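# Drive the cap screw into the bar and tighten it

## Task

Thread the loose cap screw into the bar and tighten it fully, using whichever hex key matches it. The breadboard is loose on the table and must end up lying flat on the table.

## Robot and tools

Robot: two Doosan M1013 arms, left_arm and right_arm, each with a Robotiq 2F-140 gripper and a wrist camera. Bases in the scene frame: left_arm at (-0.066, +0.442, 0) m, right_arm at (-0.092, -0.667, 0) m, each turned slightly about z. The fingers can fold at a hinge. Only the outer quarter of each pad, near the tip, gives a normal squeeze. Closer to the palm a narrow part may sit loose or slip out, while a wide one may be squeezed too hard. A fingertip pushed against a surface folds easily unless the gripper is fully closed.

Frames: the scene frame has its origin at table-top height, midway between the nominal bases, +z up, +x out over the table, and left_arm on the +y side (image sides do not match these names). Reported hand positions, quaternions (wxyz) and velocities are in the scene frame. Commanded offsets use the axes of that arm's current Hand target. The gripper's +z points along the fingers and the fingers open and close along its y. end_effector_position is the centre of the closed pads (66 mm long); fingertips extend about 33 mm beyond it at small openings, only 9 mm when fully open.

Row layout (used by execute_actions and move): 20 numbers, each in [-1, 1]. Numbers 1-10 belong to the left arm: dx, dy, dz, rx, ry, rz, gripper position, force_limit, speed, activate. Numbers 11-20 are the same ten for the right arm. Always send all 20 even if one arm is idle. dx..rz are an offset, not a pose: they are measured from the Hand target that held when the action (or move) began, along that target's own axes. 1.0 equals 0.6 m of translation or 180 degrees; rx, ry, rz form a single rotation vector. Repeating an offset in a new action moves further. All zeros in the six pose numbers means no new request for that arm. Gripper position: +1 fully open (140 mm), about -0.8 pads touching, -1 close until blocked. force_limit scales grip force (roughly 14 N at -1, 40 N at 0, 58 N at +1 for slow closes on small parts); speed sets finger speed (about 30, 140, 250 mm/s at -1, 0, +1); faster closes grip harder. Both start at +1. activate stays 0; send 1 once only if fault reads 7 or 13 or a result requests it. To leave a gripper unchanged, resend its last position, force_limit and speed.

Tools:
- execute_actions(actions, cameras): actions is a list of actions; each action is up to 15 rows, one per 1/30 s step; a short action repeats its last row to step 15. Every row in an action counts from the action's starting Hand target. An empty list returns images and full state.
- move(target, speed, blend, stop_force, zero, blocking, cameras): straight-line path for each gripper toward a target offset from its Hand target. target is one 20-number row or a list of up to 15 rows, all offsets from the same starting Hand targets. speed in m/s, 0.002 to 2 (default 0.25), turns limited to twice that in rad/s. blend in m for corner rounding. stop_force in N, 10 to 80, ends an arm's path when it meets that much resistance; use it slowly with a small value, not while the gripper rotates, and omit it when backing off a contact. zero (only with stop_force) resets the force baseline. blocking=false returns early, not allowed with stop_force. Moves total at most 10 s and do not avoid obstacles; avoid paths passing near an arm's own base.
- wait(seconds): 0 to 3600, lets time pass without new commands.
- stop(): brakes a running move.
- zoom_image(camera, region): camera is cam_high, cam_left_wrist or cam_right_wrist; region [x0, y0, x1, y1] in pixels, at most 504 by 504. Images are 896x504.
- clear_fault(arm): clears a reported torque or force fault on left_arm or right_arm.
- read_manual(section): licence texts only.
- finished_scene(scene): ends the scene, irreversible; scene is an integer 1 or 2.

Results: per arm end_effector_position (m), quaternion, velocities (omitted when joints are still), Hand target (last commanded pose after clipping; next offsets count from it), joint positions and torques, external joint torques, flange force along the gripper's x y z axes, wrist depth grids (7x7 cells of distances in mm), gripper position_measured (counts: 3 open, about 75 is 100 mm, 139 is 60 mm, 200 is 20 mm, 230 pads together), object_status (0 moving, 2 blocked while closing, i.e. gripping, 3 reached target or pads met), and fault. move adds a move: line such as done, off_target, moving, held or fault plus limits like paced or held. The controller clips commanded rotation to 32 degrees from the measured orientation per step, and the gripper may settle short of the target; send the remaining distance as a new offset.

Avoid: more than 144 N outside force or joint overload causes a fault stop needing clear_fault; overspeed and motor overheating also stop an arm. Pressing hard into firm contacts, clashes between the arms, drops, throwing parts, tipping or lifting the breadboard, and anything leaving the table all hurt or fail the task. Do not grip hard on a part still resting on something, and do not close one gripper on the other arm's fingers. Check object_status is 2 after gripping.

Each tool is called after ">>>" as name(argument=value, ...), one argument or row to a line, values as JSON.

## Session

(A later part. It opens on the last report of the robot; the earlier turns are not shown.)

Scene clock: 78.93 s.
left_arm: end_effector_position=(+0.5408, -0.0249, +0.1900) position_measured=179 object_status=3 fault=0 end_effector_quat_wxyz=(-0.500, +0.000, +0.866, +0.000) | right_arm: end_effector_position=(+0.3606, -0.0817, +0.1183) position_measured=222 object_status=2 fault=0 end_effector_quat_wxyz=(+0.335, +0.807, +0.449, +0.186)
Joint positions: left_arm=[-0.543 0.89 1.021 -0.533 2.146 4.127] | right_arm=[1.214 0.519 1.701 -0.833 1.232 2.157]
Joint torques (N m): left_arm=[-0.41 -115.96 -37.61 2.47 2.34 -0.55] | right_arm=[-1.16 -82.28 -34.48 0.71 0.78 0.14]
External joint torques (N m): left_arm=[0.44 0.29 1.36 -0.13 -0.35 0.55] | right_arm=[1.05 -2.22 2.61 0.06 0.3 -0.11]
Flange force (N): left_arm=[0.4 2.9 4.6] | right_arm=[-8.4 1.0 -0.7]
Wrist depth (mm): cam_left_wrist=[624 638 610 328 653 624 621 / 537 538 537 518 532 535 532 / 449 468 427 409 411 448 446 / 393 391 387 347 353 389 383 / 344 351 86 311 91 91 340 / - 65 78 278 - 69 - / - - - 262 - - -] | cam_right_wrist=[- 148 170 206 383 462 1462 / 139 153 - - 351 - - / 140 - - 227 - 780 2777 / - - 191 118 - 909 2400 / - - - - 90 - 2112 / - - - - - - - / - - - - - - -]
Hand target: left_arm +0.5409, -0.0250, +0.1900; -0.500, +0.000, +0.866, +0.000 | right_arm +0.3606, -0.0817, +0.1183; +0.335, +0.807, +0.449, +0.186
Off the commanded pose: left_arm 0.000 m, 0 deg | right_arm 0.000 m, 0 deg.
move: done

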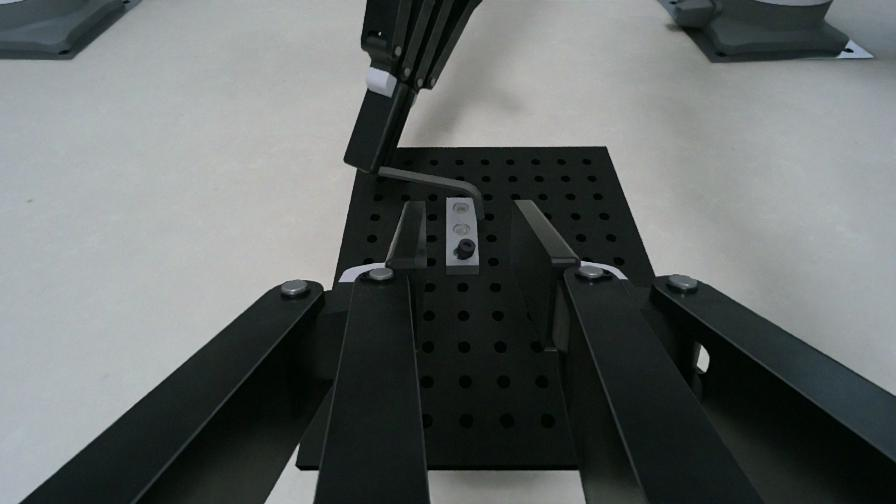

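>>> zoom_image(
  camera="cam_left_wrist",
  region=[420, 150, 520, 290],
)

Scaled by 3.600 from the camera's image (finer frame: 1280x720).

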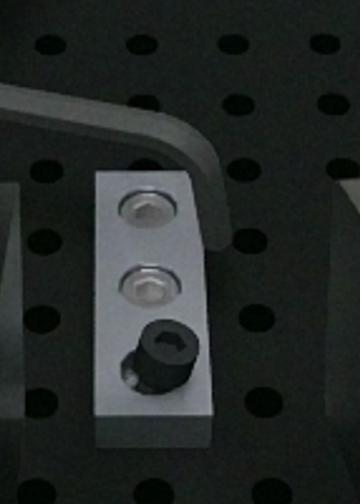

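>>> move(
  target=[
    [0,0,-0.05,0,0,0,-0.4,-0.4,-1,0,-0.2,0.095,-0.095,-0.0264,-0.030,-0.030,-0.98,-0.4,-1,0],
    [-0.0035,0.002,0.244,0,-0.333,0,-0.4,-0.4,-1,0,-0.2,0.095,-0.095,-0.0264,-0.030,-0.030,-0.98,-0.4,-1,0],
  ],
  blend=[0.02, 0],
  speed=0.25,
  cameras=["all"],
)

>>> zoom_image(
  camera="cam_left_wrist",
  region=[390, 150, 550, 310],
)

Scene clock: 84.90 s.
left_arm: end_effector_position=(+0.4151, -0.0237, +0.1150) position_measured=179 object_status=3 fault=0 end_effector_quat_wxyz=(-0.001, +0.000, +1.000, +0.000) | right_arm: end_effector_position=(+0.2972, -0.1836, +0.1989) position_measured=222 object_status=2 fault=0 end_effector_quat_wxyz=(+0.397, +0.779, +0.462, +0.150)
Joint positions: left_arm=[-0.848 0.317 1.807 -0.001 1.017 3.894] | right_arm=[1.264 0.351 1.835 -0.827 1.407 2.071]
Joint torques (N m): left_arm=[-0.56 -66.32 -36.62 3.6 0.34 -0.54] | right_arm=[-1.35 -66.64 -35.03 0.7 1.05 0.08]
External joint torques (N m): left_arm=[0.53 -0.72 1.4 -0.01 -0.32 0.54] | right_arm=[1.53 -2.21 2.73 0.05 0.29 -0.05]
Flange force (N): left_arm=[1.7 3.9 1.2] | right_arm=[-8.6 -0.7 0.3]
Wrist depth (mm): cam_left_wrist=[220 221 197 199 199 200 226 / 230 232 208 204 209 211 237 / 243 244 220 215 222 224 250 / 257 259 230 231 229 237 264 / 274 270 86 249 91 91 281 / - 65 78 265 - 69 - / - - - 319 - - -] | cam_right_wrist=[- 235 - - 515 - 1704 / 210 235 - 379 - - 2354 / 214 - 348 - 663 2629 2447 / 223 - 323 - 899 2077 2471 / - - - - 89 - 2942 / 239 - - - - - - / - - - - - - -]
Hand target: left_arm +0.4151, -0.0237, +0.1150; -0.001, +0.000, +1.000, +0.000 | right_arm +0.2972, -0.1836, +0.1989; +0.397, +0.779, +0.462, +0.150
Off the commanded pose: left_arm 0.000 m, 0 deg | right_arm 0.000 m, 0 deg.
move: done

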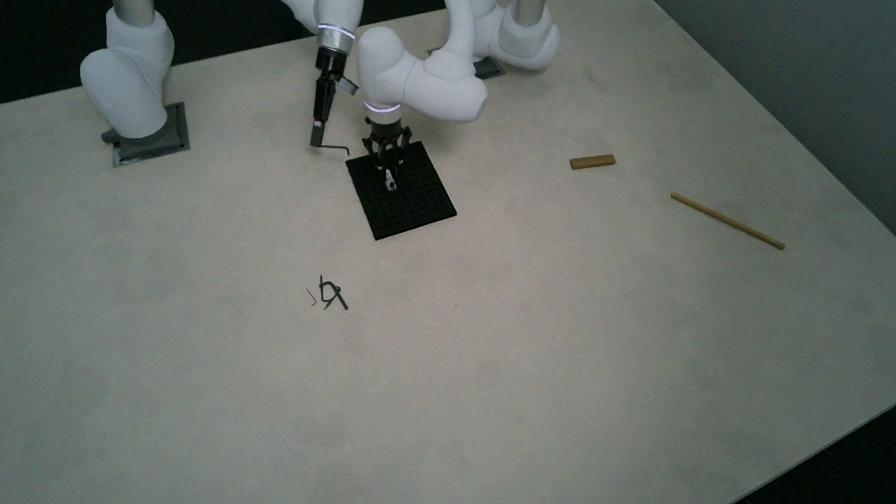

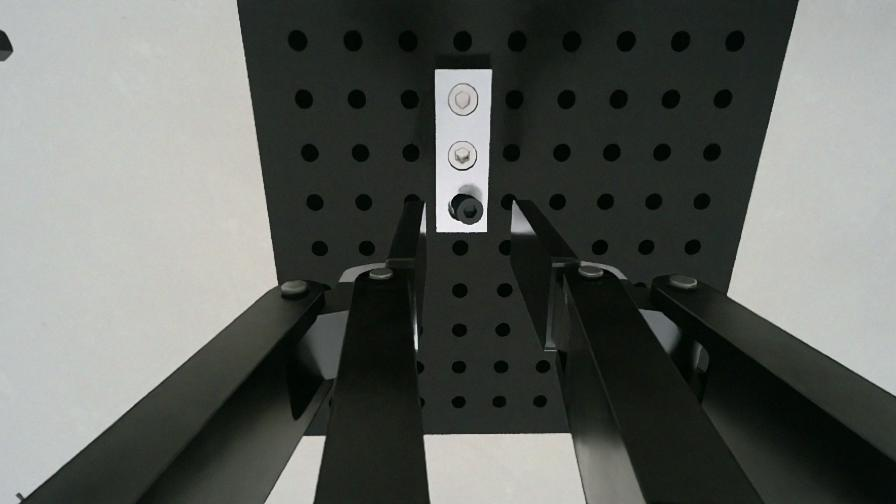

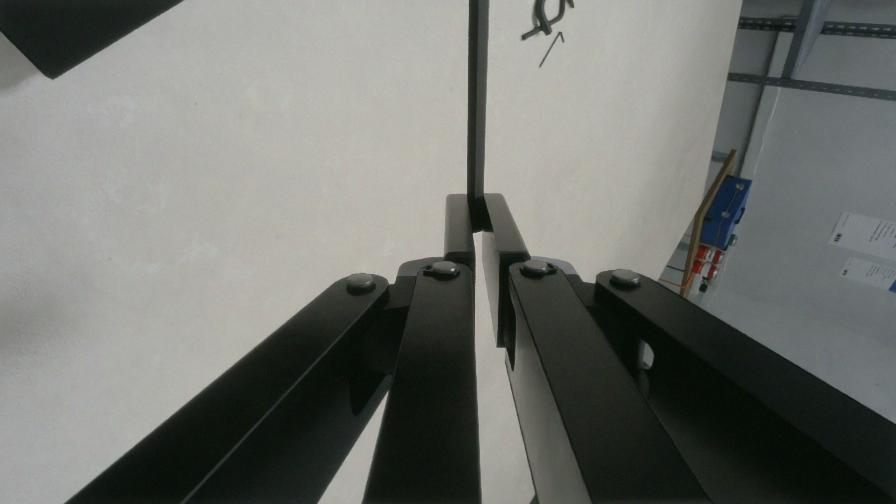

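Scaled by 3.150 from the camera's image (finer frame: 1280x720).

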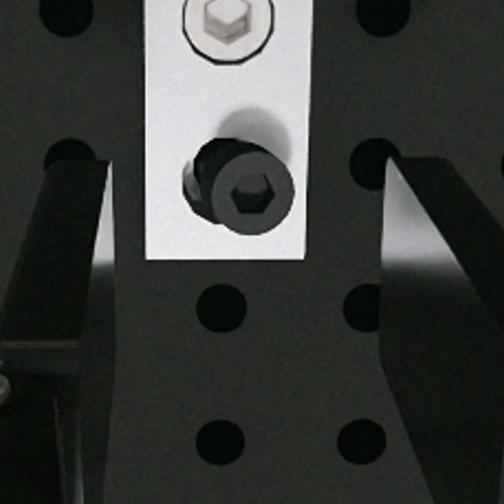

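>>> move(
  target=[
    [0.0012,-0.0015,0.06,0,0,0,-0.45,-1,-1,0,0,0,0,0,0,0,-0.98,-0.4,-1,0],
    [0.0012,-0.0015,0.06,0,0,0,-1,-1,-1,0,0,0,0,0,0,0,-0.98,-0.4,-1,0],
  ],
  speed=0.1,
  cameras=["cam_left_wrist"],
)

>>> zoom_image(
  camera="cam_left_wrist",
  region=[390, 130, 550, 290],
)

Scene clock: 87.73 s.
left_arm: end_effector_position=(+0.4144, -0.0246, +0.0790) position_measured=212 object_status=0 fault=0 end_effector_quat_wxyz=(-0.001, +0.000, +1.000, +0.000) | right_arm: end_effector_position=(+0.2972, -0.1836, +0.1989) position_measured=222 object_status=2 fault=0 end_effector_quat_wxyz=(+0.397, +0.779, +0.462, +0.150)
Joint positions: left_arm=[-0.849 0.35 1.837 -0.001 0.955 3.892] | right_arm=[1.264 0.351 1.835 -0.827 1.407 2.071]
Joint torques (N m): left_arm=[-0.57 -66.81 -34.58 3.48 0.27 -0.5] | right_arm=[-1.27 -66.71 -34.94 0.68 1.07 0.16]
External joint torques (N m): left_arm=[0.67 -1.96 0.89 -0.05 -0.24 0.5] | right_arm=[1.17 -2.28 2.42 0.06 0.27 -0.12]
Flange force (N): left_arm=[2.0 4.4 -0.8] | right_arm=[-8.0 0.0 0.3]
Wrist depth (mm): cam_left_wrist=[188 184 165 166 167 167 169 / 197 195 172 171 175 176 180 / 208 206 184 180 186 186 210 / 220 221 193 137 193 197 223 / 234 232 77 92 91 85 239 / 246 62 69 - - - 253 / - - - - - - -] | cam_right_wrist=[- 239 - 386 480 - 1962 / 207 - 285 380 - 3014 1716 / 219 243 - - - 2207 - / 239 257 - - 621 2978 2777 / 236 275 - - 89 3340 - / - - - - - - - / - - - - - - -]
Hand target: left_arm +0.4144, -0.0246, +0.0790; -0.001, +0.000, +1.000, +0.000 | right_arm +0.2972, -0.1836, +0.1989; +0.397, +0.779, +0.462, +0.150
Off the commanded pose: left_arm 0.000 m, 0 deg | right_arm 0.000 m, 0 deg.
move: done

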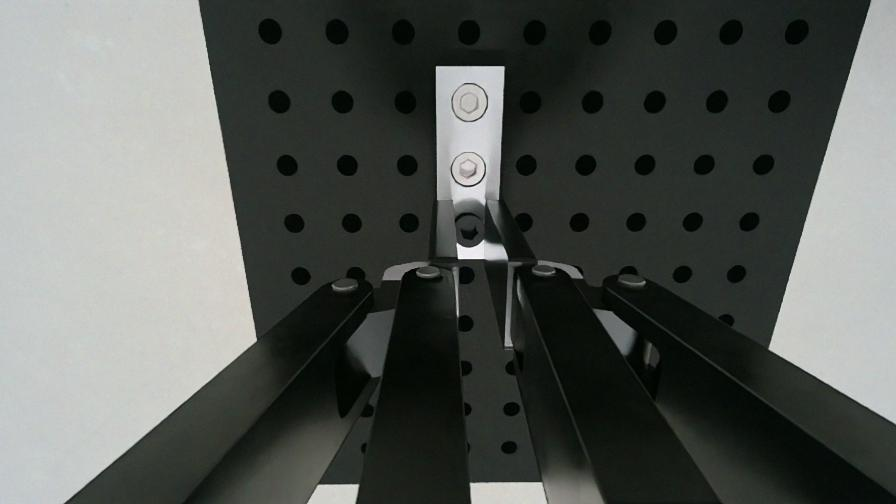

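Scaled by 3.150 from the camera's image (finer frame: 1280x720).

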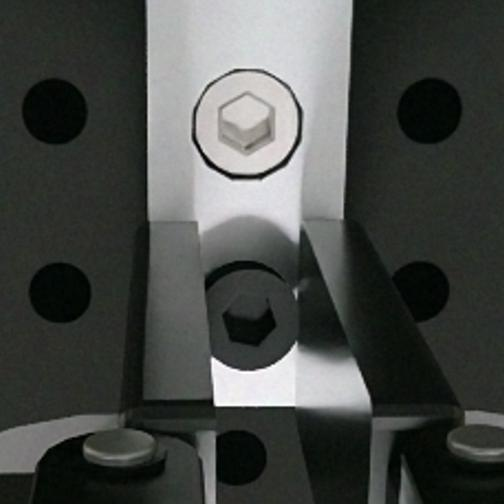

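>>> move(
  target=[0,0,0.0033,0,0,0.66,-1,-1,-1,0,0,0,0,0,0,0,-0.98,-0.4,-1,0],
  speed=0.8,
  cameras=["cam_left_wrist"],
)

>>> zoom_image(
  camera="cam_left_wrist",
  region=[390, 130, 550, 290],
)

Scene clock: 90.40 s.
left_arm: end_effector_position=(+0.4144, -0.0246, +0.0770) position_measured=212 object_status=2 fault=0 end_effector_quat_wxyz=(+0.000, +0.861, +0.509, -0.001) | right_arm: end_effector_position=(+0.2972, -0.1836, +0.1989) position_measured=222 object_status=2 fault=0 end_effector_quat_wxyz=(+0.397, +0.779, +0.462, +0.150)
Joint positions: left_arm=[-0.849 0.352 1.839 -0.001 0.951 5.965] | right_arm=[1.264 0.351 1.835 -0.827 1.407 2.071]
Joint torques (N m): left_arm=[-0.81 -67.41 -36.25 3.72 -0.49 -0.53] | right_arm=[-1.68 -66.81 -35.06 0.73 1.07 0.12]
External joint torques (N m): left_arm=[0.71 -1.5 2.52 -0.22 0.49 0.53] | right_arm=[1.75 -1.97 2.62 0.02 0.26 -0.09]
Flange force (N): left_arm=[3.5 -6.0 -0.4] | right_arm=[-8.1 -1.0 0.0]
Wrist depth (mm): cam_left_wrist=[163 164 164 164 164 163 183 / 173 172 172 173 173 173 176 / 182 182 182 180 182 182 185 / 221 194 191 167 189 194 196 / 234 203 77 92 92 91 236 / 248 62 69 - - - 249 / - - - - - - -] | cam_right_wrist=[- 226 275 334 547 - 1962 / - - 292 - - - 1554 / 225 248 - 374 708 1753 - / 233 - 321 - 675 2060 2746 / 231 - - - 89 - 2874 / - - - - - - - / - - - - - - -]
Hand target: left_arm +0.4144, -0.0246, +0.0770; +0.000, +0.861, +0.509, -0.001 | right_arm +0.2972, -0.1836, +0.1989; +0.397, +0.779, +0.462, +0.150
Off the commanded pose: left_arm 0.000 m, 0 deg | right_arm 0.000 m, 0 deg.
move: done

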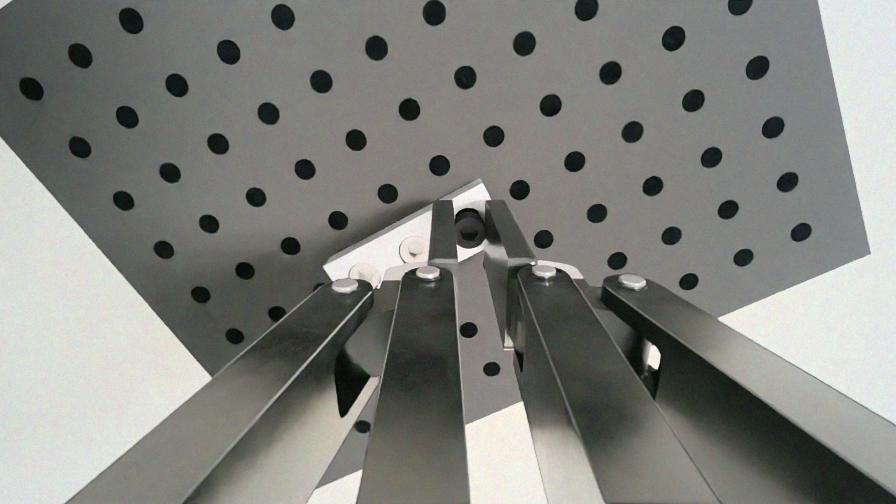

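Scaled by 3.150 from the camera's image (finer frame: 1280x720).

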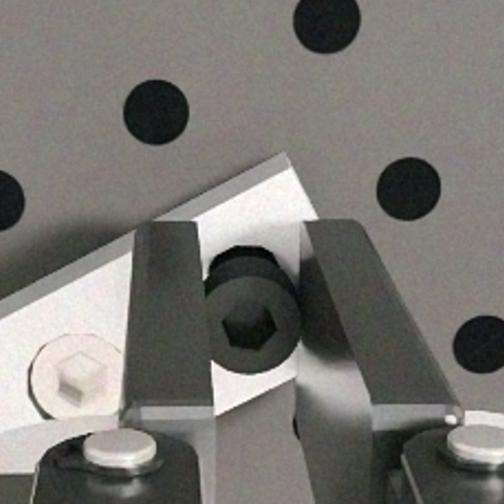

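>>> move(
  target=[
    [0,0,0,0,0,0,-0.6,-1,0,0,0,0,0,0,0,0,-0.98,-0.4,-1,0],
    [0.0025,0.0011,-0.0033,0,0,-0.9,-0.6,-1,0,0,0,0,0,0,0,0,-0.98,-0.4,-1,0],
    [0.0025,0.0011,-0.0033,0,0,0.2,-0.6,-1,0,0,0,0,0,0,0,0,-0.98,-0.4,-1,0],
    [0.0025,0.0011,-0.0033,0,0,-0.7,-0.6,-1,0,0,0,0,0,0,0,0,-0.98,-0.4,-1,0],
  ],
  speed=1.2,
  blend=[0,0.02,0.02,0],
  cameras=["cam_left_wrist"],
)

>>> zoom_image(
  camera="cam_left_wrist",
  region=[390, 130, 550, 290],
)

Scene clock: 99.80 s.
left_arm: end_effector_position=(+0.4157, -0.0236, +0.0790) position_measured=205 object_status=3 fault=0 end_effector_quat_wxyz=(-0.001, -0.063, +0.998, +0.000) | right_arm: end_effector_position=(+0.2972, -0.1836, +0.1989) position_measured=222 object_status=2 fault=0 end_effector_quat_wxyz=(+0.397, +0.779, +0.462, +0.150)
Joint positions: left_arm=[-0.847 0.351 1.837 -0.001 0.955 -2.514] | right_arm=[1.264 0.351 1.835 -0.827 1.407 2.071]
Joint torques (N m): left_arm=[0.01 -68.3 -35.33 3.45 0.34 -0.55] | right_arm=[-1.52 -66.74 -35.06 0.66 1.02 0.16]
External joint torques (N m): left_arm=[-0.04 -0.48 1.61 -0.02 -0.32 0.55] | right_arm=[1.77 -2.36 2.56 0.1 0.31 -0.12]
Flange force (N): left_arm=[2.0 3.6 1.3] | right_arm=[-8.5 -0.6 -0.3]
Wrist depth (mm): cam_left_wrist=[187 186 165 166 166 167 167 / 198 198 174 172 175 175 177 / 210 209 183 176 185 185 190 / 222 221 193 169 191 196 222 / 236 233 81 92 91 85 240 / 252 62 69 - - - 252 / - - - - - - -] | cam_right_wrist=[- - 288 391 610 - 1858 / - - 301 364 623 2471 - / - - - 380 632 1574 2522 / - - - - 109 1916 2288 / - - - - 89 - - / - - - - - - - / - - - - - - -]
Hand target: left_arm +0.4157, -0.0237, +0.0790; -0.001, -0.063, +0.998, +0.000 | right_arm +0.2972, -0.1836, +0.1989; +0.397, +0.779, +0.462, +0.150
Off the commanded pose: left_arm 0.000 m, 0 deg | right_arm 0.000 m, 0 deg.
move: done

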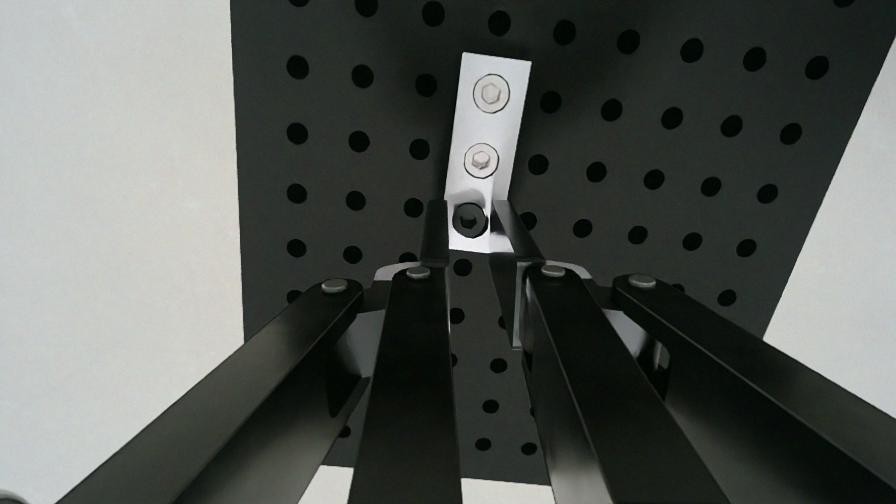

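Scaled by 3.150 from the camera's image (finer frame: 1280x720).

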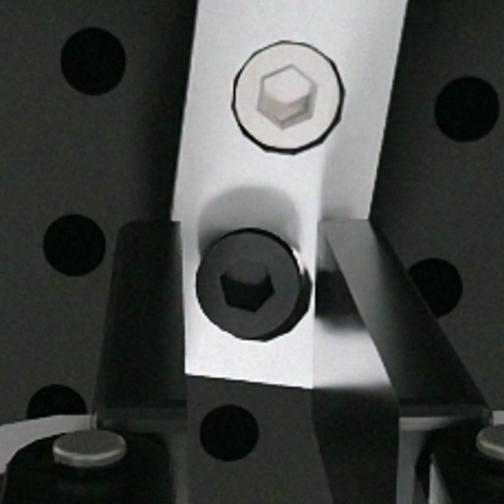

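>>> move(
  target=[
    [0,0,0,0,0,0,-1,-1,-1,0,0,0,0,0,0,0,-0.98,-0.4,-1,0],
    [0,0,0.0012,0,0,0.9,-1,-1,-1,0,0,0,0,0,0,0,-0.98,-0.4,-1,0],
    [0,0,0.0023,0,0,-0.2,-1,-1,-1,0,0,0,0,0,0,0,-0.98,-0.4,-1,0],
    [0,0,0.0035,0,0,0.7,-1,-1,-1,0,0,0,0,0,0,0,-0.98,-0.4,-1,0],
  ],
  speed=1.2,
  blend=[0,0.02,0.02,0],
  cameras=["cam_left_wrist"],
)

>>> zoom_image(
  camera="cam_left_wrist",
  region=[390, 130, 550, 290],
)

Scene clock: 105.27 s.
left_arm: end_effector_position=(+0.4157, -0.0237, +0.0769) position_measured=212 object_status=2 fault=0 end_effector_quat_wxyz=(+0.000, +0.861, +0.509, -0.001) | right_arm: end_effector_position=(+0.2972, -0.1836, +0.1989) position_measured=222 object_status=2 fault=0 end_effector_quat_wxyz=(+0.397, +0.779, +0.462, +0.150)
Joint positions: left_arm=[-0.847 0.353 1.838 -0.001 0.951 5.968] | right_arm=[1.264 0.351 1.835 -0.827 1.407 2.071]
Joint torques (N m): left_arm=[-1.38 -68.52 -35.21 3.34 0.29 -0.58] | right_arm=[-0.99 -66.76 -34.99 0.66 1.07 0.14]
External joint torques (N m): left_arm=[1.28 -0.21 1.6 0.15 -0.28 0.58] | right_arm=[1.05 -2.62 2.35 0.09 0.27 -0.11]
Flange force (N): left_arm=[3.6 -2.7 1.5] | right_arm=[-8.3 0.4 0.3]
Wrist depth (mm): cam_left_wrist=[163 162 163 163 164 164 185 / 171 171 172 172 173 172 193 / 180 181 181 180 183 184 189 / 217 192 190 164 190 194 197 / 234 205 77 92 92 91 237 / 247 62 69 - - - 249 / - - - - - - -] | cam_right_wrist=[- 225 - 350 507 - 1728 / - 242 - 381 596 1977 - / 222 267 300 387 - 1844 - / 227 - 327 - - 2207 2841 / - - - - 90 - 3689 / - - - - - - 2841 / - - - - - - -]
Hand target: left_arm +0.4157, -0.0237, +0.0769; +0.000, +0.861, +0.509, -0.001 | right_arm +0.2972, -0.1836, +0.1989; +0.397, +0.779, +0.462, +0.150
Off the commanded pose: left_arm 0.000 m, 0 deg | right_arm 0.000 m, 0 deg.
move: done

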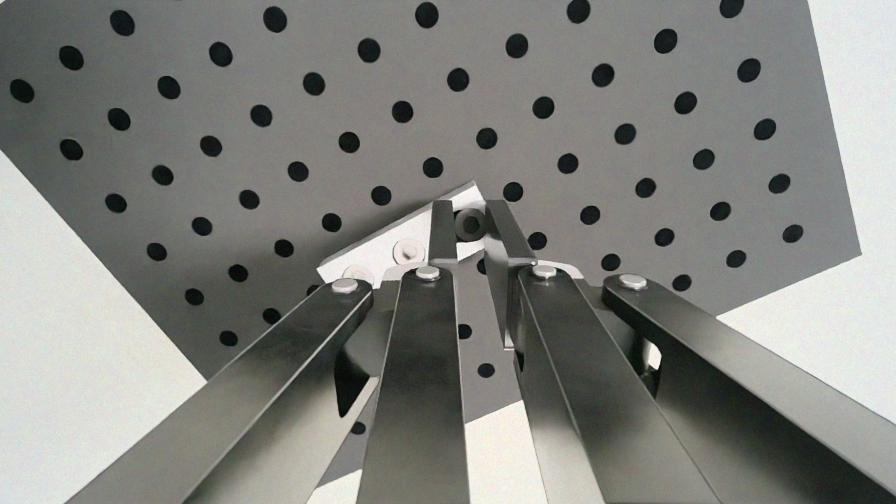

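Scaled by 3.150 from the camera's image (finer frame: 1280x720).

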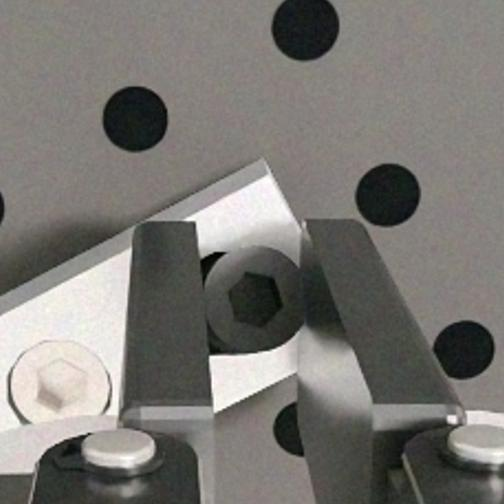

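>>> move(
  target=[0,0,-0.005,0,0,-0.66,-0.5,-1,0,0,0,0,0,0,0,0,-0.98,-0.4,-1,0],
  speed=0.8,
  cameras=["cam_left_wrist"],
)

>>> zoom_image(
  camera="cam_left_wrist",
  region=[390, 130, 550, 290],
)

Scene clock: 108.63 s.
left_arm: end_effector_position=(+0.4157, -0.0236, +0.0799) position_measured=192 object_status=3 fault=0 end_effector_quat_wxyz=(-0.001, +0.000, +1.000, +0.000) | right_arm: end_effector_position=(+0.2972, -0.1836, +0.1989) position_measured=222 object_status=2 fault=0 end_effector_quat_wxyz=(+0.397, +0.779, +0.462, +0.150)
Joint positions: left_arm=[-0.847 0.35 1.836 -0.001 0.956 3.894] | right_arm=[1.264 0.351 1.835 -0.827 1.407 2.071]
Joint torques (N m): left_arm=[-0.35 -68.49 -35.3 3.49 0.36 -0.6] | right_arm=[-1.23 -66.79 -35 0.68 1.03 0.11]
External joint torques (N m): left_arm=[0.45 -0.2 1.54 -0.05 -0.34 0.6] | right_arm=[1.22 -2.15 2.53 0.06 0.31 -0.07]
Flange force (N): left_arm=[1.4 3.6 1.6] | right_arm=[-8.0 -0.3 0.4]
Wrist depth (mm): cam_left_wrist=[188 185 166 165 166 167 170 / 198 197 175 171 176 176 180 / 211 210 185 178 186 186 208 / 222 223 194 170 194 196 222 / 237 234 84 206 91 91 241 / 249 62 72 224 - 66 - / - - - 240 - - -] | cam_right_wrist=[182 - 307 340 493 - 1931 / - - 323 362 - - 2227 / - 253 349 389 758 1931 - / - 260 - - 114 1962 2112 / - 281 - - 89 - - / - - - - - - - / - - - - - - -]
Hand target: left_arm +0.4157, -0.0236, +0.0799; -0.001, +0.000, +1.000, +0.000 | right_arm +0.2972, -0.1836, +0.1989; +0.397, +0.779, +0.462, +0.150
Off the commanded pose: left_arm 0.000 m, 0 deg | right_arm 0.000 m, 0 deg.
move: done

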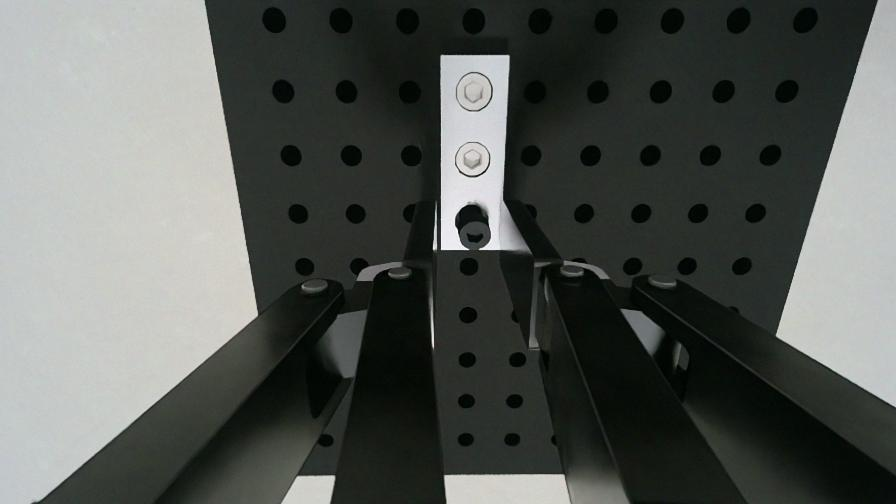

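Scaled by 3.150 from the camera's image (finer frame: 1280x720).

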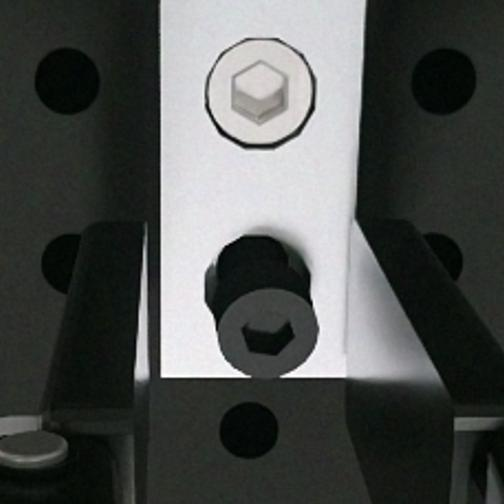

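>>> move(
  target=[
    [0.0033,0.0038,0,0,0,-0.9,-0.5,-1,0,0,0,0,0,0,0,0,-0.98,-0.4,-1,0],
    [0.0033,0.0038,0,0,0,0.2,-0.5,-1,0,0,0,0,0,0,0,0,-0.98,-0.4,-1,0],
    [0.0033,0.0038,0.0017,0,0,-0.5,-0.5,-1,0,0,0,0,0,0,0,0,-0.98,-0.4,-1,0],
    [0.0033,0.0038,0.0017,0,0,-0.5,-1,-1,-1,0,0,0,0,0,0,0,-0.98,-0.4,-1,0],
  ],
  speed=1.2,
  blend=[0.02,0.02,0,0],
  cameras=["cam_left_wrist"],
)

>>> zoom_image(
  camera="cam_left_wrist",
  region=[390, 130, 550, 290],
)

Scene clock: 115.00 s.
left_arm: end_effector_position=(+0.4137, -0.0214, +0.0789) position_measured=212 object_status=2 fault=0 end_effector_quat_wxyz=(+0.001, +0.707, -0.707, +0.000) | right_arm: end_effector_position=(+0.2972, -0.1836, +0.1989) position_measured=222 object_status=2 fault=0 end_effector_quat_wxyz=(+0.397, +0.779, +0.462, +0.150)
Joint positions: left_arm=[-0.847 0.347 1.843 -0.001 0.953 -3.959] | right_arm=[1.264 0.351 1.835 -0.827 1.407 2.071]
Joint torques (N m): left_arm=[-1.04 -67.37 -34.8 3.49 0.34 -0.54] | right_arm=[-1.12 -66.48 -35.03 0.73 1 0.1]
External joint torques (N m): left_arm=[1.05 -1.34 0.99 -0.06 -0.38 0.54] | right_arm=[0.9 -2.54 2.38 0 0.33 -0.06]
Flange force (N): left_arm=[-4.4 1.2 0.1] | right_arm=[-8.2 0.4 0.5]
Wrist depth (mm): cam_left_wrist=[166 165 165 165 166 166 169 / 192 173 174 175 175 176 180 / 208 184 184 182 182 185 208 / 220 194 192 137 182 197 223 / 234 206 77 92 92 91 240 / 247 62 69 - - - 254 / - - - - - - -] | cam_right_wrist=[- 228 - 342 512 - 1844 / - 233 - 354 - - 3014 / 227 240 - - 802 1420 - / - - - - 114 2094 2777 / 240 - - - 89 - 3089 / - - - - - - - / - - - - - - -]
Hand target: left_arm +0.4137, -0.0214, +0.0789; +0.001, +0.707, -0.707, +0.000 | right_arm +0.2972, -0.1836, +0.1989; +0.397, +0.779, +0.462, +0.150
Off the commanded pose: left_arm 0.000 m, 0 deg | right_arm 0.000 m, 0 deg.
move: done

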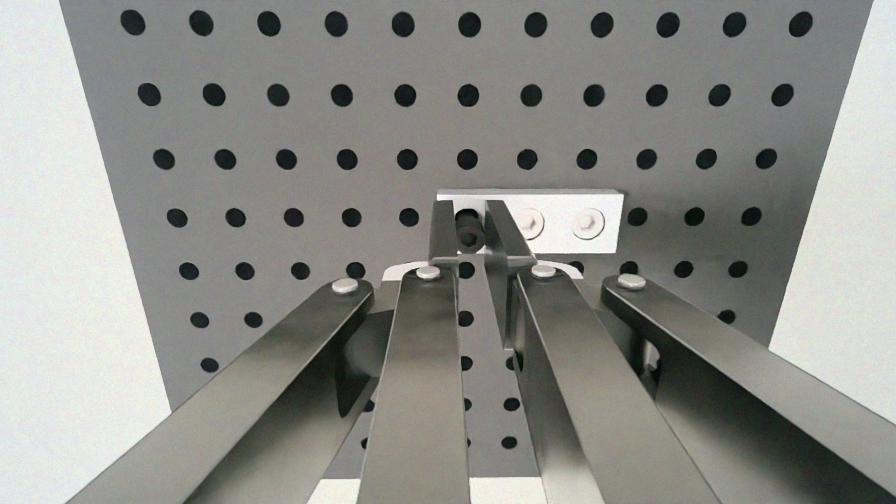

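Scaled by 3.150 from the camera's image (finer frame: 1280x720).

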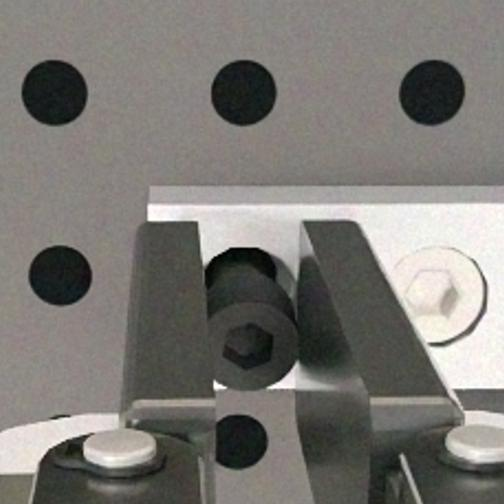

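>>> move(
  target=[
    [0.004,0,0,0,0,0,-1,-1,-1,0,0,0,0,0,0,0,-0.98,-0.4,-1,0],
    [0.004,0,0,0,0,0,-0.7,-1,-1,0,0,0,0,0,0,0,-0.98,-0.4,-1,0],
    [0.002,0.001,0,0,0,0,-0.7,-1,-1,0,0,0,0,0,0,0,-0.98,-0.4,-1,0],
    [0.002,0.001,0,0,0,0,-1,-1,-1,0,0,0,0,0,0,0,-0.98,-0.4,-1,0],
  ],
  speed=0.1,
  cameras=["cam_left_wrist"],
)

>>> zoom_image(
  camera="cam_left_wrist",
  region=[390, 130, 550, 290],
)

Scene clock: 118.13 s.
left_arm: end_effector_position=(+0.4131, -0.0226, +0.0789) position_measured=212 object_status=2 fault=0 end_effector_quat_wxyz=(+0.001, +0.707, -0.707, +0.000) | right_arm: end_effector_position=(+0.2972, -0.1836, +0.1989) position_measured=222 object_status=2 fault=0 end_effector_quat_wxyz=(+0.397, +0.779, +0.462, +0.150)
Joint positions: left_arm=[-0.849 0.347 1.842 -0.001 0.953 -3.961] | right_arm=[1.264 0.351 1.835 -0.827 1.407 2.071]
Joint torques (N m): left_arm=[-2.16 -65.66 -32.48 2.64 1.07 -0.57] | right_arm=[-1.28 -66.64 -34.95 0.69 1.02 0.15]
External joint torques (N m): left_arm=[2.11 -2.93 -1.32 0.8 -1.11 0.57] | right_arm=[1.05 -2.28 2.26 0.04 0.31 -0.11]
Flange force (N): left_arm=[-4.2 -1.4 -1.9] | right_arm=[-7.6 0.2 0.2]
Wrist depth (mm): cam_left_wrist=[166 164 165 165 165 166 169 / 177 173 173 175 175 175 180 / 208 183 184 182 181 186 210 / 221 194 195 136 181 197 226 / 234 204 77 92 91 91 240 / 247 62 69 - - - 253 / - - - - - - -] | cam_right_wrist=[- 232 - - - - 1872 / 207 248 - - - - 1887 / - - - - - - - / - - - - - 2131 2149 / 235 284 - - 89 - - / 246 - - - - - - / - - - - - - -]
Hand target: left_arm +0.4131, -0.0226, +0.0789; +0.001, +0.707, -0.707, +0.000 | right_arm +0.2972, -0.1836, +0.1989; +0.397, +0.779, +0.462, +0.150
Off the commanded pose: left_arm 0.000 m, 0 deg | right_arm 0.000 m, 0 deg.
move: done

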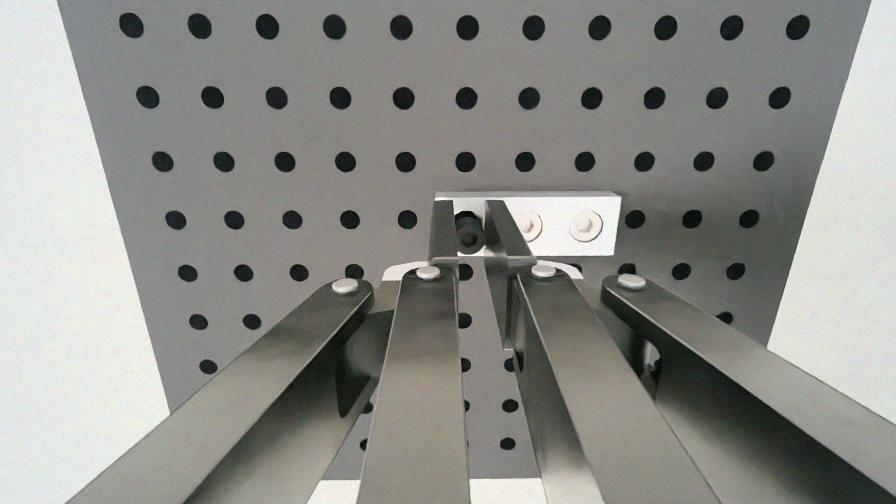

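Scaled by 3.150 from the camera's image (finer frame: 1280x720).

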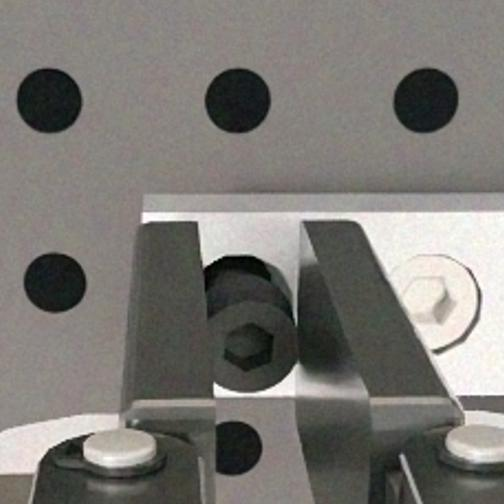

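>>> move(
  target=[
    [0.0028,0.0007,0,0,0,0,-0.98,-0.5,-1,0,0,0,0,0,0,0,-0.98,-0.4,-1,0],
    [0.0028,0.0007,0.0018,0,0,0.9,-0.98,-0.5,-1,0,0,0,0,0,0,0,-0.98,-0.4,-1,0],
    [0.0028,0.0007,0.0028,0,0,-0.2,-0.98,-0.5,-1,0,0,0,0,0,0,0,-0.98,-0.4,-1,0],
    [0.0028,0.0007,0.0037,0,0,0.7,-0.98,-0.5,-1,0,0,0,0,0,0,0,-0.98,-0.4,-1,0],
    [0.0028,0.0007,0.0042,0,0,-0.9,-0.98,-0.5,-1,0,0,0,0,0,0,0,-0.98,-0.4,-1,0],
  ],
  speed=1.0,
  blend=[0,0.02,0.02,0.02,0],
  cameras=["cam_left_wrist"],
)

>>> zoom_image(
  camera="cam_left_wrist",
  region=[390, 130, 550, 290],
)

Scene clock: 126.23 s.
left_arm: end_effector_position=(+0.4127, -0.0243, +0.0763) position_measured=212 object_status=2 fault=0 end_effector_quat_wxyz=(+0.000, +0.809, +0.588, -0.001) | right_arm: end_effector_position=(+0.2972, -0.1836, +0.1989) position_measured=222 object_status=2 fault=0 end_effector_quat_wxyz=(+0.397, +0.779, +0.462, +0.150)
Joint positions: left_arm=[-0.851 0.351 1.842 -0.001 0.949 5.775] | right_arm=[1.264 0.351 1.835 -0.827 1.407 2.071]
Joint torques (N m): left_arm=[-8.23 -68.83 -37.19 0.48 -0.45 -0.42] | right_arm=[-1.17 -66.99 -34.93 0.71 1.02 0.1]
External joint torques (N m): left_arm=[8.17 0.21 3.62 3 0.47 0.42] | right_arm=[1.11 -1.72 2.6 0.03 0.31 -0.06]
Flange force (N): left_arm=[14.2 0.3 2.1] | right_arm=[-7.5 -0.6 0.7]
Wrist depth (mm): cam_left_wrist=[162 162 163 163 163 164 184 / 171 171 171 172 172 173 194 / 183 181 181 179 182 183 206 / 219 192 187 136 189 193 199 / 232 204 81 92 92 91 236 / 246 62 69 - - - 249 / - - - - - - -] | cam_right_wrist=[- - - - - - 1872 / - 256 - - 610 1778 2471 / 211 - 367 399 751 1267 - / - - - - 756 2332 2841 / - 275 - - 89 - - / - - - - - - - / - - - - - - -]
Hand target: left_arm +0.4127, -0.0242, +0.0763; +0.000, +0.809, +0.588, -0.001 | right_arm +0.2972, -0.1836, +0.1989; +0.397, +0.779, +0.462, +0.150
Off the commanded pose: left_arm 0.000 m, 0 deg | right_arm 0.000 m, 0 deg.
move: done

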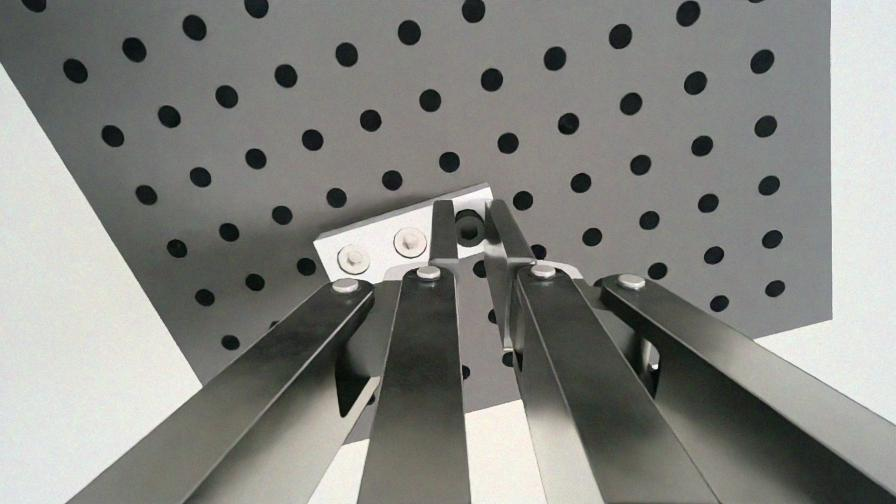

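Scaled by 3.150 from the camera's image (finer frame: 1280x720).

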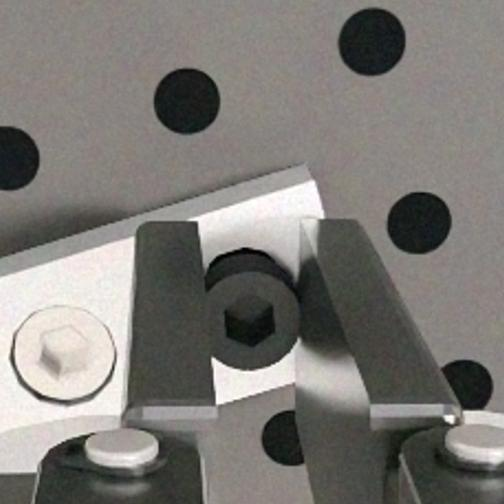

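>>> move(
  target=[0,0,0,0,0,0,-0.6,-1,0,0,0,0,0,0,0,0,-0.98,-0.4,-1,0],
  cameras=["cam_left_wrist"],
)

>>> zoom_image(
  camera="cam_left_wrist",
  region=[390, 130, 550, 290],
)

Scene clock: 130.30 s.
left_arm: end_effector_position=(+0.4127, -0.0243, +0.0764) position_measured=205 object_status=3 fault=0 end_effector_quat_wxyz=(+0.000, +0.809, +0.588, -0.001) | right_arm: end_effector_position=(+0.2972, -0.1836, +0.1989) position_measured=222 object_status=2 fault=0 end_effector_quat_wxyz=(+0.397, +0.779, +0.462, +0.150)
Joint positions: left_arm=[-0.851 0.351 1.842 -0.001 0.949 5.775] | right_arm=[1.264 0.351 1.835 -0.827 1.407 2.071]
Joint torques (N m): left_arm=[-0.53 -68.29 -35.32 3.52 0.3 -0.58] | right_arm=[-1.12 -66.95 -34.99 0.65 1.03 0.16]
External joint torques (N m): left_arm=[0.41 -0.56 1.63 -0.03 -0.29 0.58] | right_arm=[0.82 -1.98 2.46 0.07 0.3 -0.12]
Flange force (N): left_arm=[3.1 -3.1 1.2] | right_arm=[-7.5 0.0 0.8]
Wrist depth (mm): cam_left_wrist=[162 162 162 163 163 163 166 / 171 171 172 172 172 173 196 / 183 181 181 180 183 183 187 / 220 192 188 168 189 194 199 / 233 203 81 92 91 85 236 / 246 62 69 - - - 249 / - - - - - - -] | cam_right_wrist=[- - 303 334 - 1021 1858 / - - - 379 621 2548 - / 213 - - 391 725 1946 2574 / - - 339 - 114 2043 2777 / - - - - 89 3481 3340 / 242 - - - - - - / - - - - - - -]
Hand target: left_arm +0.4127, -0.0242, +0.0763; +0.000, +0.809, +0.588, -0.001 | right_arm +0.2972, -0.1836, +0.1989; +0.397, +0.779, +0.462, +0.150
Off the commanded pose: left_arm 0.000 m, 0 deg | right_arm 0.000 m, 0 deg.
move: done

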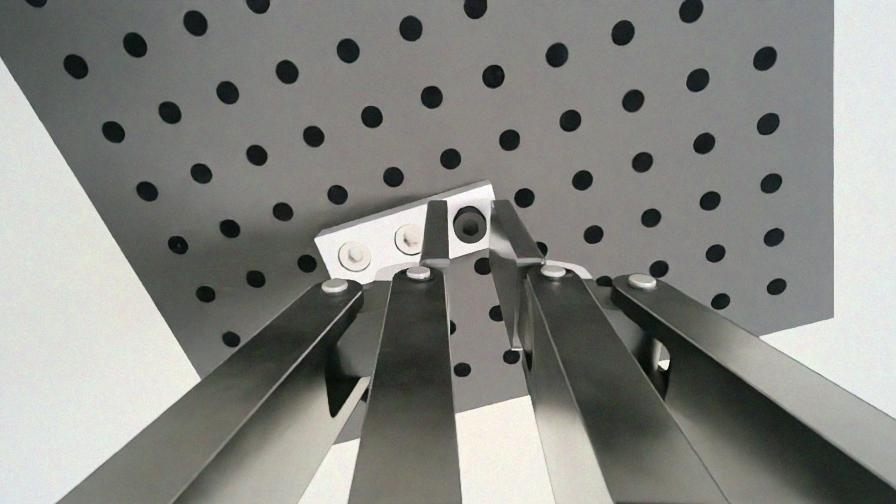

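Scaled by 3.150 from the camera's image (finer frame: 1280x720).

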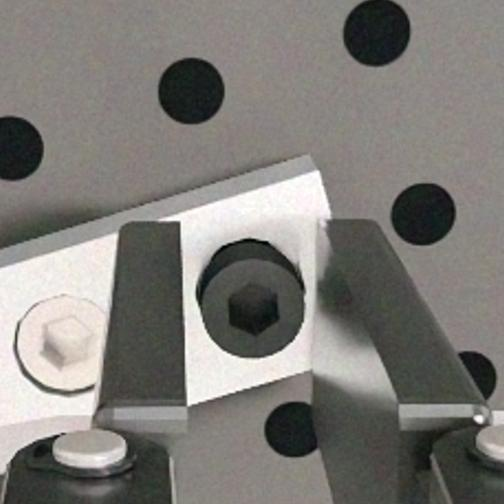

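>>> move(
  target=[
    [0.0035,-0.0012,-0.0035,0,0,-0.9,-0.57,-1,0,0,0,0,0,0,0,0,-0.98,-0.4,-1,0],
    [0.0035,-0.0012,-0.0035,0,0,0.2,-0.57,-1,0,0,0,0,0,0,0,0,-0.98,-0.4,-1,0],
    [0.0035,-0.0012,-0.0035,0,0,-0.7,-0.57,-1,0,0,0,0,0,0,0,0,-0.98,-0.4,-1,0],
    [0.0035,-0.0012,-0.0035,0,0,0.9,-0.57,-1,0,0,0,0,0,0,0,0,-0.98,-0.4,-1,0],
  ],
  speed=1.6,
  blend=[0.02,0.02,0.02,0],
  cameras=["cam_left_wrist"],
)

>>> zoom_image(
  camera="cam_left_wrist",
  region=[390, 130, 550, 290],
)

>>> move(
  target=[
    [0,0,0,0,0,0,-0.98,-0.5,-1,0,0,0,0,0,0,0,-0.98,-0.4,-1,0],
    [0,0,0.0009,0,0,0.9,-0.98,-0.5,-1,0,0,0,0,0,0,0,-0.98,-0.4,-1,0],
    [0,0,0.0018,0,0,-0.2,-0.98,-0.5,-1,0,0,0,0,0,0,0,-0.98,-0.4,-1,0],
    [0,0,0.0028,0,0,0.7,-0.98,-0.5,-1,0,0,0,0,0,0,0,-0.98,-0.4,-1,0],
    [0,0,0.0033,0,0,-0.9,-0.98,-0.5,-1,0,0,0,0,0,0,0,-0.98,-0.4,-1,0],
  ],
  speed=1.2,
  blend=[0,0.02,0.02,0.02,0],
)

>>> move(
  target=[0,0,0,0,0,0,-0.57,-1,0,0,0,0,0,0,0,0,-0.98,-0.4,-1,0],
  cameras=["cam_left_wrist"],
)

>>> zoom_image(
  camera="cam_left_wrist",
  region=[390, 130, 550, 290],
)

Scene clock: 137.67 s.
left_arm: end_effector_position=(+0.4127, -0.0220, +0.0785) position_measured=201 object_status=3 fault=0 end_effector_quat_wxyz=(+0.001, +0.707, -0.707, +0.000) | right_arm: end_effector_position=(+0.2972, -0.1836, +0.1989) position_measured=222 object_status=2 fault=0 end_effector_quat_wxyz=(+0.397, +0.779, +0.462, +0.150)
Joint positions: left_arm=[-0.849 0.347 1.844 -0.001 0.952 -3.961] | right_arm=[1.264 0.351 1.835 -0.827 1.407 2.071]
Joint torques (N m): left_arm=[-1.12 -67.92 -35.34 3.28 0.24 -0.59] | right_arm=[-0.86 -66.77 -35.04 0.73 1.02 0.13]
External joint torques (N m): left_arm=[1.17 -0.39 1.62 0.15 -0.28 0.59] | right_arm=[1.06 -2.43 2.41 0.03 0.31 -0.09]
Flange force (N): left_arm=[-4.5 0.9 1.4] | right_arm=[-8.1 0.2 0.4]
Wrist depth (mm): cam_left_wrist=[185 164 165 165 166 166 167 / 196 173 174 174 174 175 176 / 208 182 183 179 175 185 188 / 220 194 192 193 190 196 222 / 234 207 81 205 91 86 237 / 246 62 73 218 - - 253 / - - - - - - -] | cam_right_wrist=[186 - - - 597 - 1872 / 190 242 289 - - 2131 2149 / - 274 309 391 - 1993 2310 / - - - - 109 2187 2574 / - - - - - 3295 3295 / - - - - - - - / - - - - - - -]
Hand target: left_arm +0.4126, -0.0220, +0.0784; +0.001, +0.707, -0.707, +0.000 | right_arm +0.2972, -0.1836, +0.1989; +0.397, +0.779, +0.462, +0.150
Off the commanded pose: left_arm 0.000 m, 0 deg | right_arm 0.000 m, 0 deg.
move: done; limits=paced

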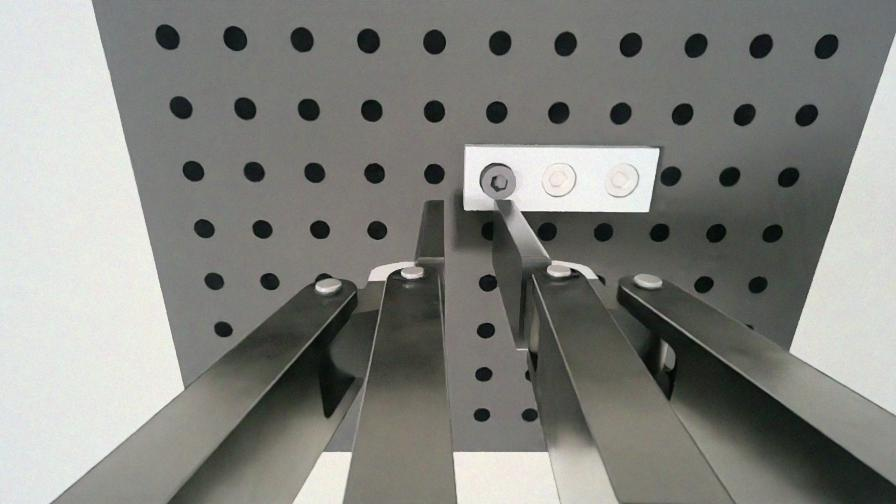

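Scaled by 3.150 from the camera's image (finer frame: 1280x720).

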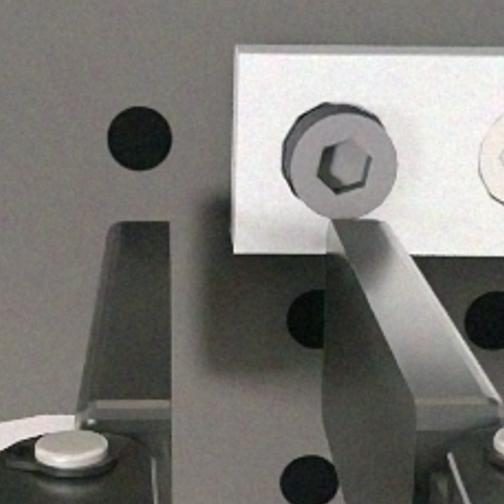

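Scene clock: 143.37 s.
left_arm: end_effector_position=(+0.4126, -0.0220, +0.0765) position_measured=231 object_status=3 fault=0 end_effector_quat_wxyz=(+0.000, +0.809, +0.588, -0.001) | right_arm: end_effector_position=(+0.2972, -0.1836, +0.1989) position_measured=222 object_status=2 fault=0 end_effector_quat_wxyz=(+0.397, +0.779, +0.462, +0.150)
Joint positions: left_arm=[-0.849 0.349 1.845 -0.001 0.948 5.778] | right_arm=[1.264 0.351 1.835 -0.827 1.407 2.071]
Joint torques (N m): left_arm=[-0.83 -67.88 -35.13 3.5 0.38 -0.51] | right_arm=[-1.3 -66.81 -35.1 0.65 1.05 0.16]
External joint torques (N m): left_arm=[0.81 -0.56 1.59 -0.02 -0.36 0.51] | right_arm=[1.11 -1.98 2.81 0.08 0.29 -0.12]
Flange force (N): left_arm=[3.6 -2.8 1.3] | right_arm=[-8.2 -0.4 0.8]
Wrist depth (mm): cam_left_wrist=[163 163 163 163 163 164 185 / 170 171 171 172 173 173 195 / 181 183 182 182 181 183 206 / 216 192 192 125 192 194 219 / 233 202 - 92 86 201 233 / 249 62 65 - - - 249 / - - - - - - -] | cam_right_wrist=[- - - - 594 - 1901 / - 257 316 437 650 1498 2026 / - 257 - 394 - 1404 2009 / - 253 - - 624 1872 3014 / - - - - 89 3340 3169 / - - - - - - - / - - - - - - -]
Hand target: left_arm +0.4126, -0.0220, +0.0765; +0.000, +0.809, +0.588, -0.001 | right_arm +0.2972, -0.1836, +0.1989; +0.397, +0.779, +0.462, +0.150
Off the commanded pose: left_arm 0.000 m, 0 deg | right_arm 0.000 m, 0 deg.
move: done

Scene clock: 143.87 s.
left_arm: end_effector_position=(+0.4126, -0.0220, +0.0765) position_measured=201 object_status=3 fault=0 end_effector_quat_wxyz=(+0.000, +0.809, +0.588, -0.001) | right_arm: end_effector_position=(+0.2972, -0.1836, +0.1989) position_measured=222 object_status=2 fault=0 end_effector_quat_wxyz=(+0.397, +0.779, +0.462, +0.150)
Joint positions: left_arm=[-0.849 0.349 1.845 -0.001 0.948 5.778] | right_arm=[1.264 0.351 1.835 -0.827 1.407 2.071]
Joint torques (N m): left_arm=[-0.44 -68.09 -35.08 3.54 0.36 -0.55] | right_arm=[-1.45 -66.59 -35.02 0.64 1.07 0.17]
External joint torques (N m): left_arm=[0.35 -0.18 1.5 -0.06 -0.34 0.55] | right_arm=[1.25 -2.18 2.58 0.1 0.26 -0.14]
Flange force (N): left_arm=[2.7 -2.5 1.6] | right_arm=[-8.1 -0.3 0.4]
Wrist depth (mm): cam_left_wrist=[162 162 162 162 163 164 186 / 171 171 172 172 172 173 196 / 180 183 181 182 182 183 207 / 217 192 191 181 189 194 220 / 233 202 81 203 92 86 233 / 245 62 73 217 - - 249 / - - - - - - -] | cam_right_wrist=[- 215 - 140 - 915 1728 / - - - 375 - 1844 1916 / - - 308 451 657 1489 - / - 257 - - 681 1526 2777 / - 273 - - 89 - 3128 / - - - - - - - / - - - - - - -]
Hand target: left_arm +0.4126, -0.0220, +0.0765; +0.000, +0.809, +0.588, -0.001 | right_arm +0.2972, -0.1836, +0.1989; +0.397, +0.779, +0.462, +0.150
Off the commanded pose: left_arm 0.000 m, 0 deg | right_arm 0.000 m, 0 deg.
move: done

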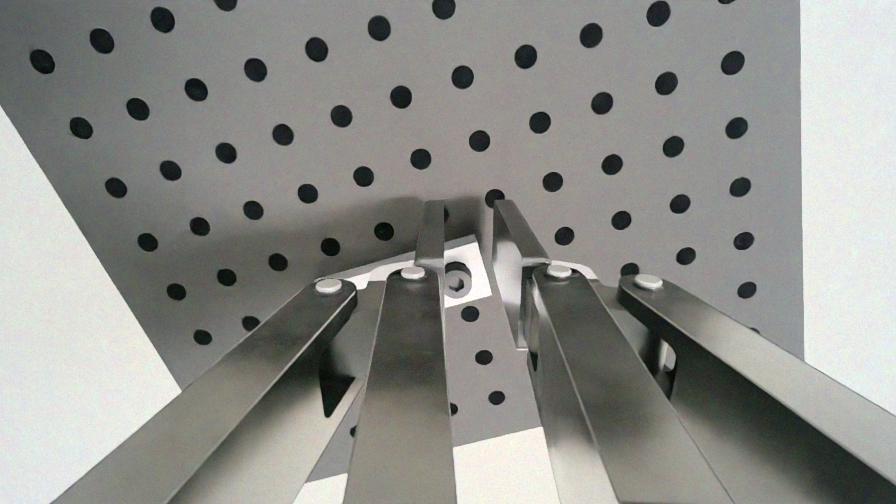

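Scaled by 3.150 from the camera's image (finer frame: 1280x720).

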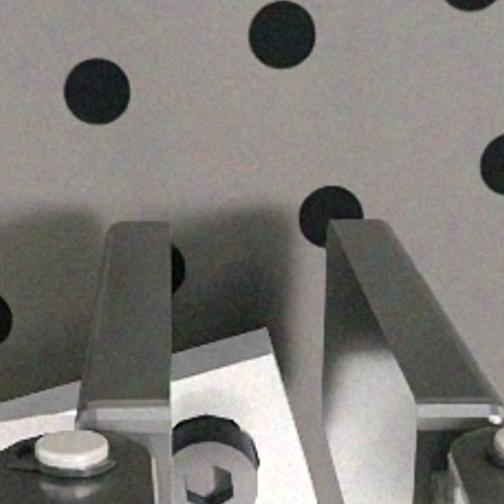

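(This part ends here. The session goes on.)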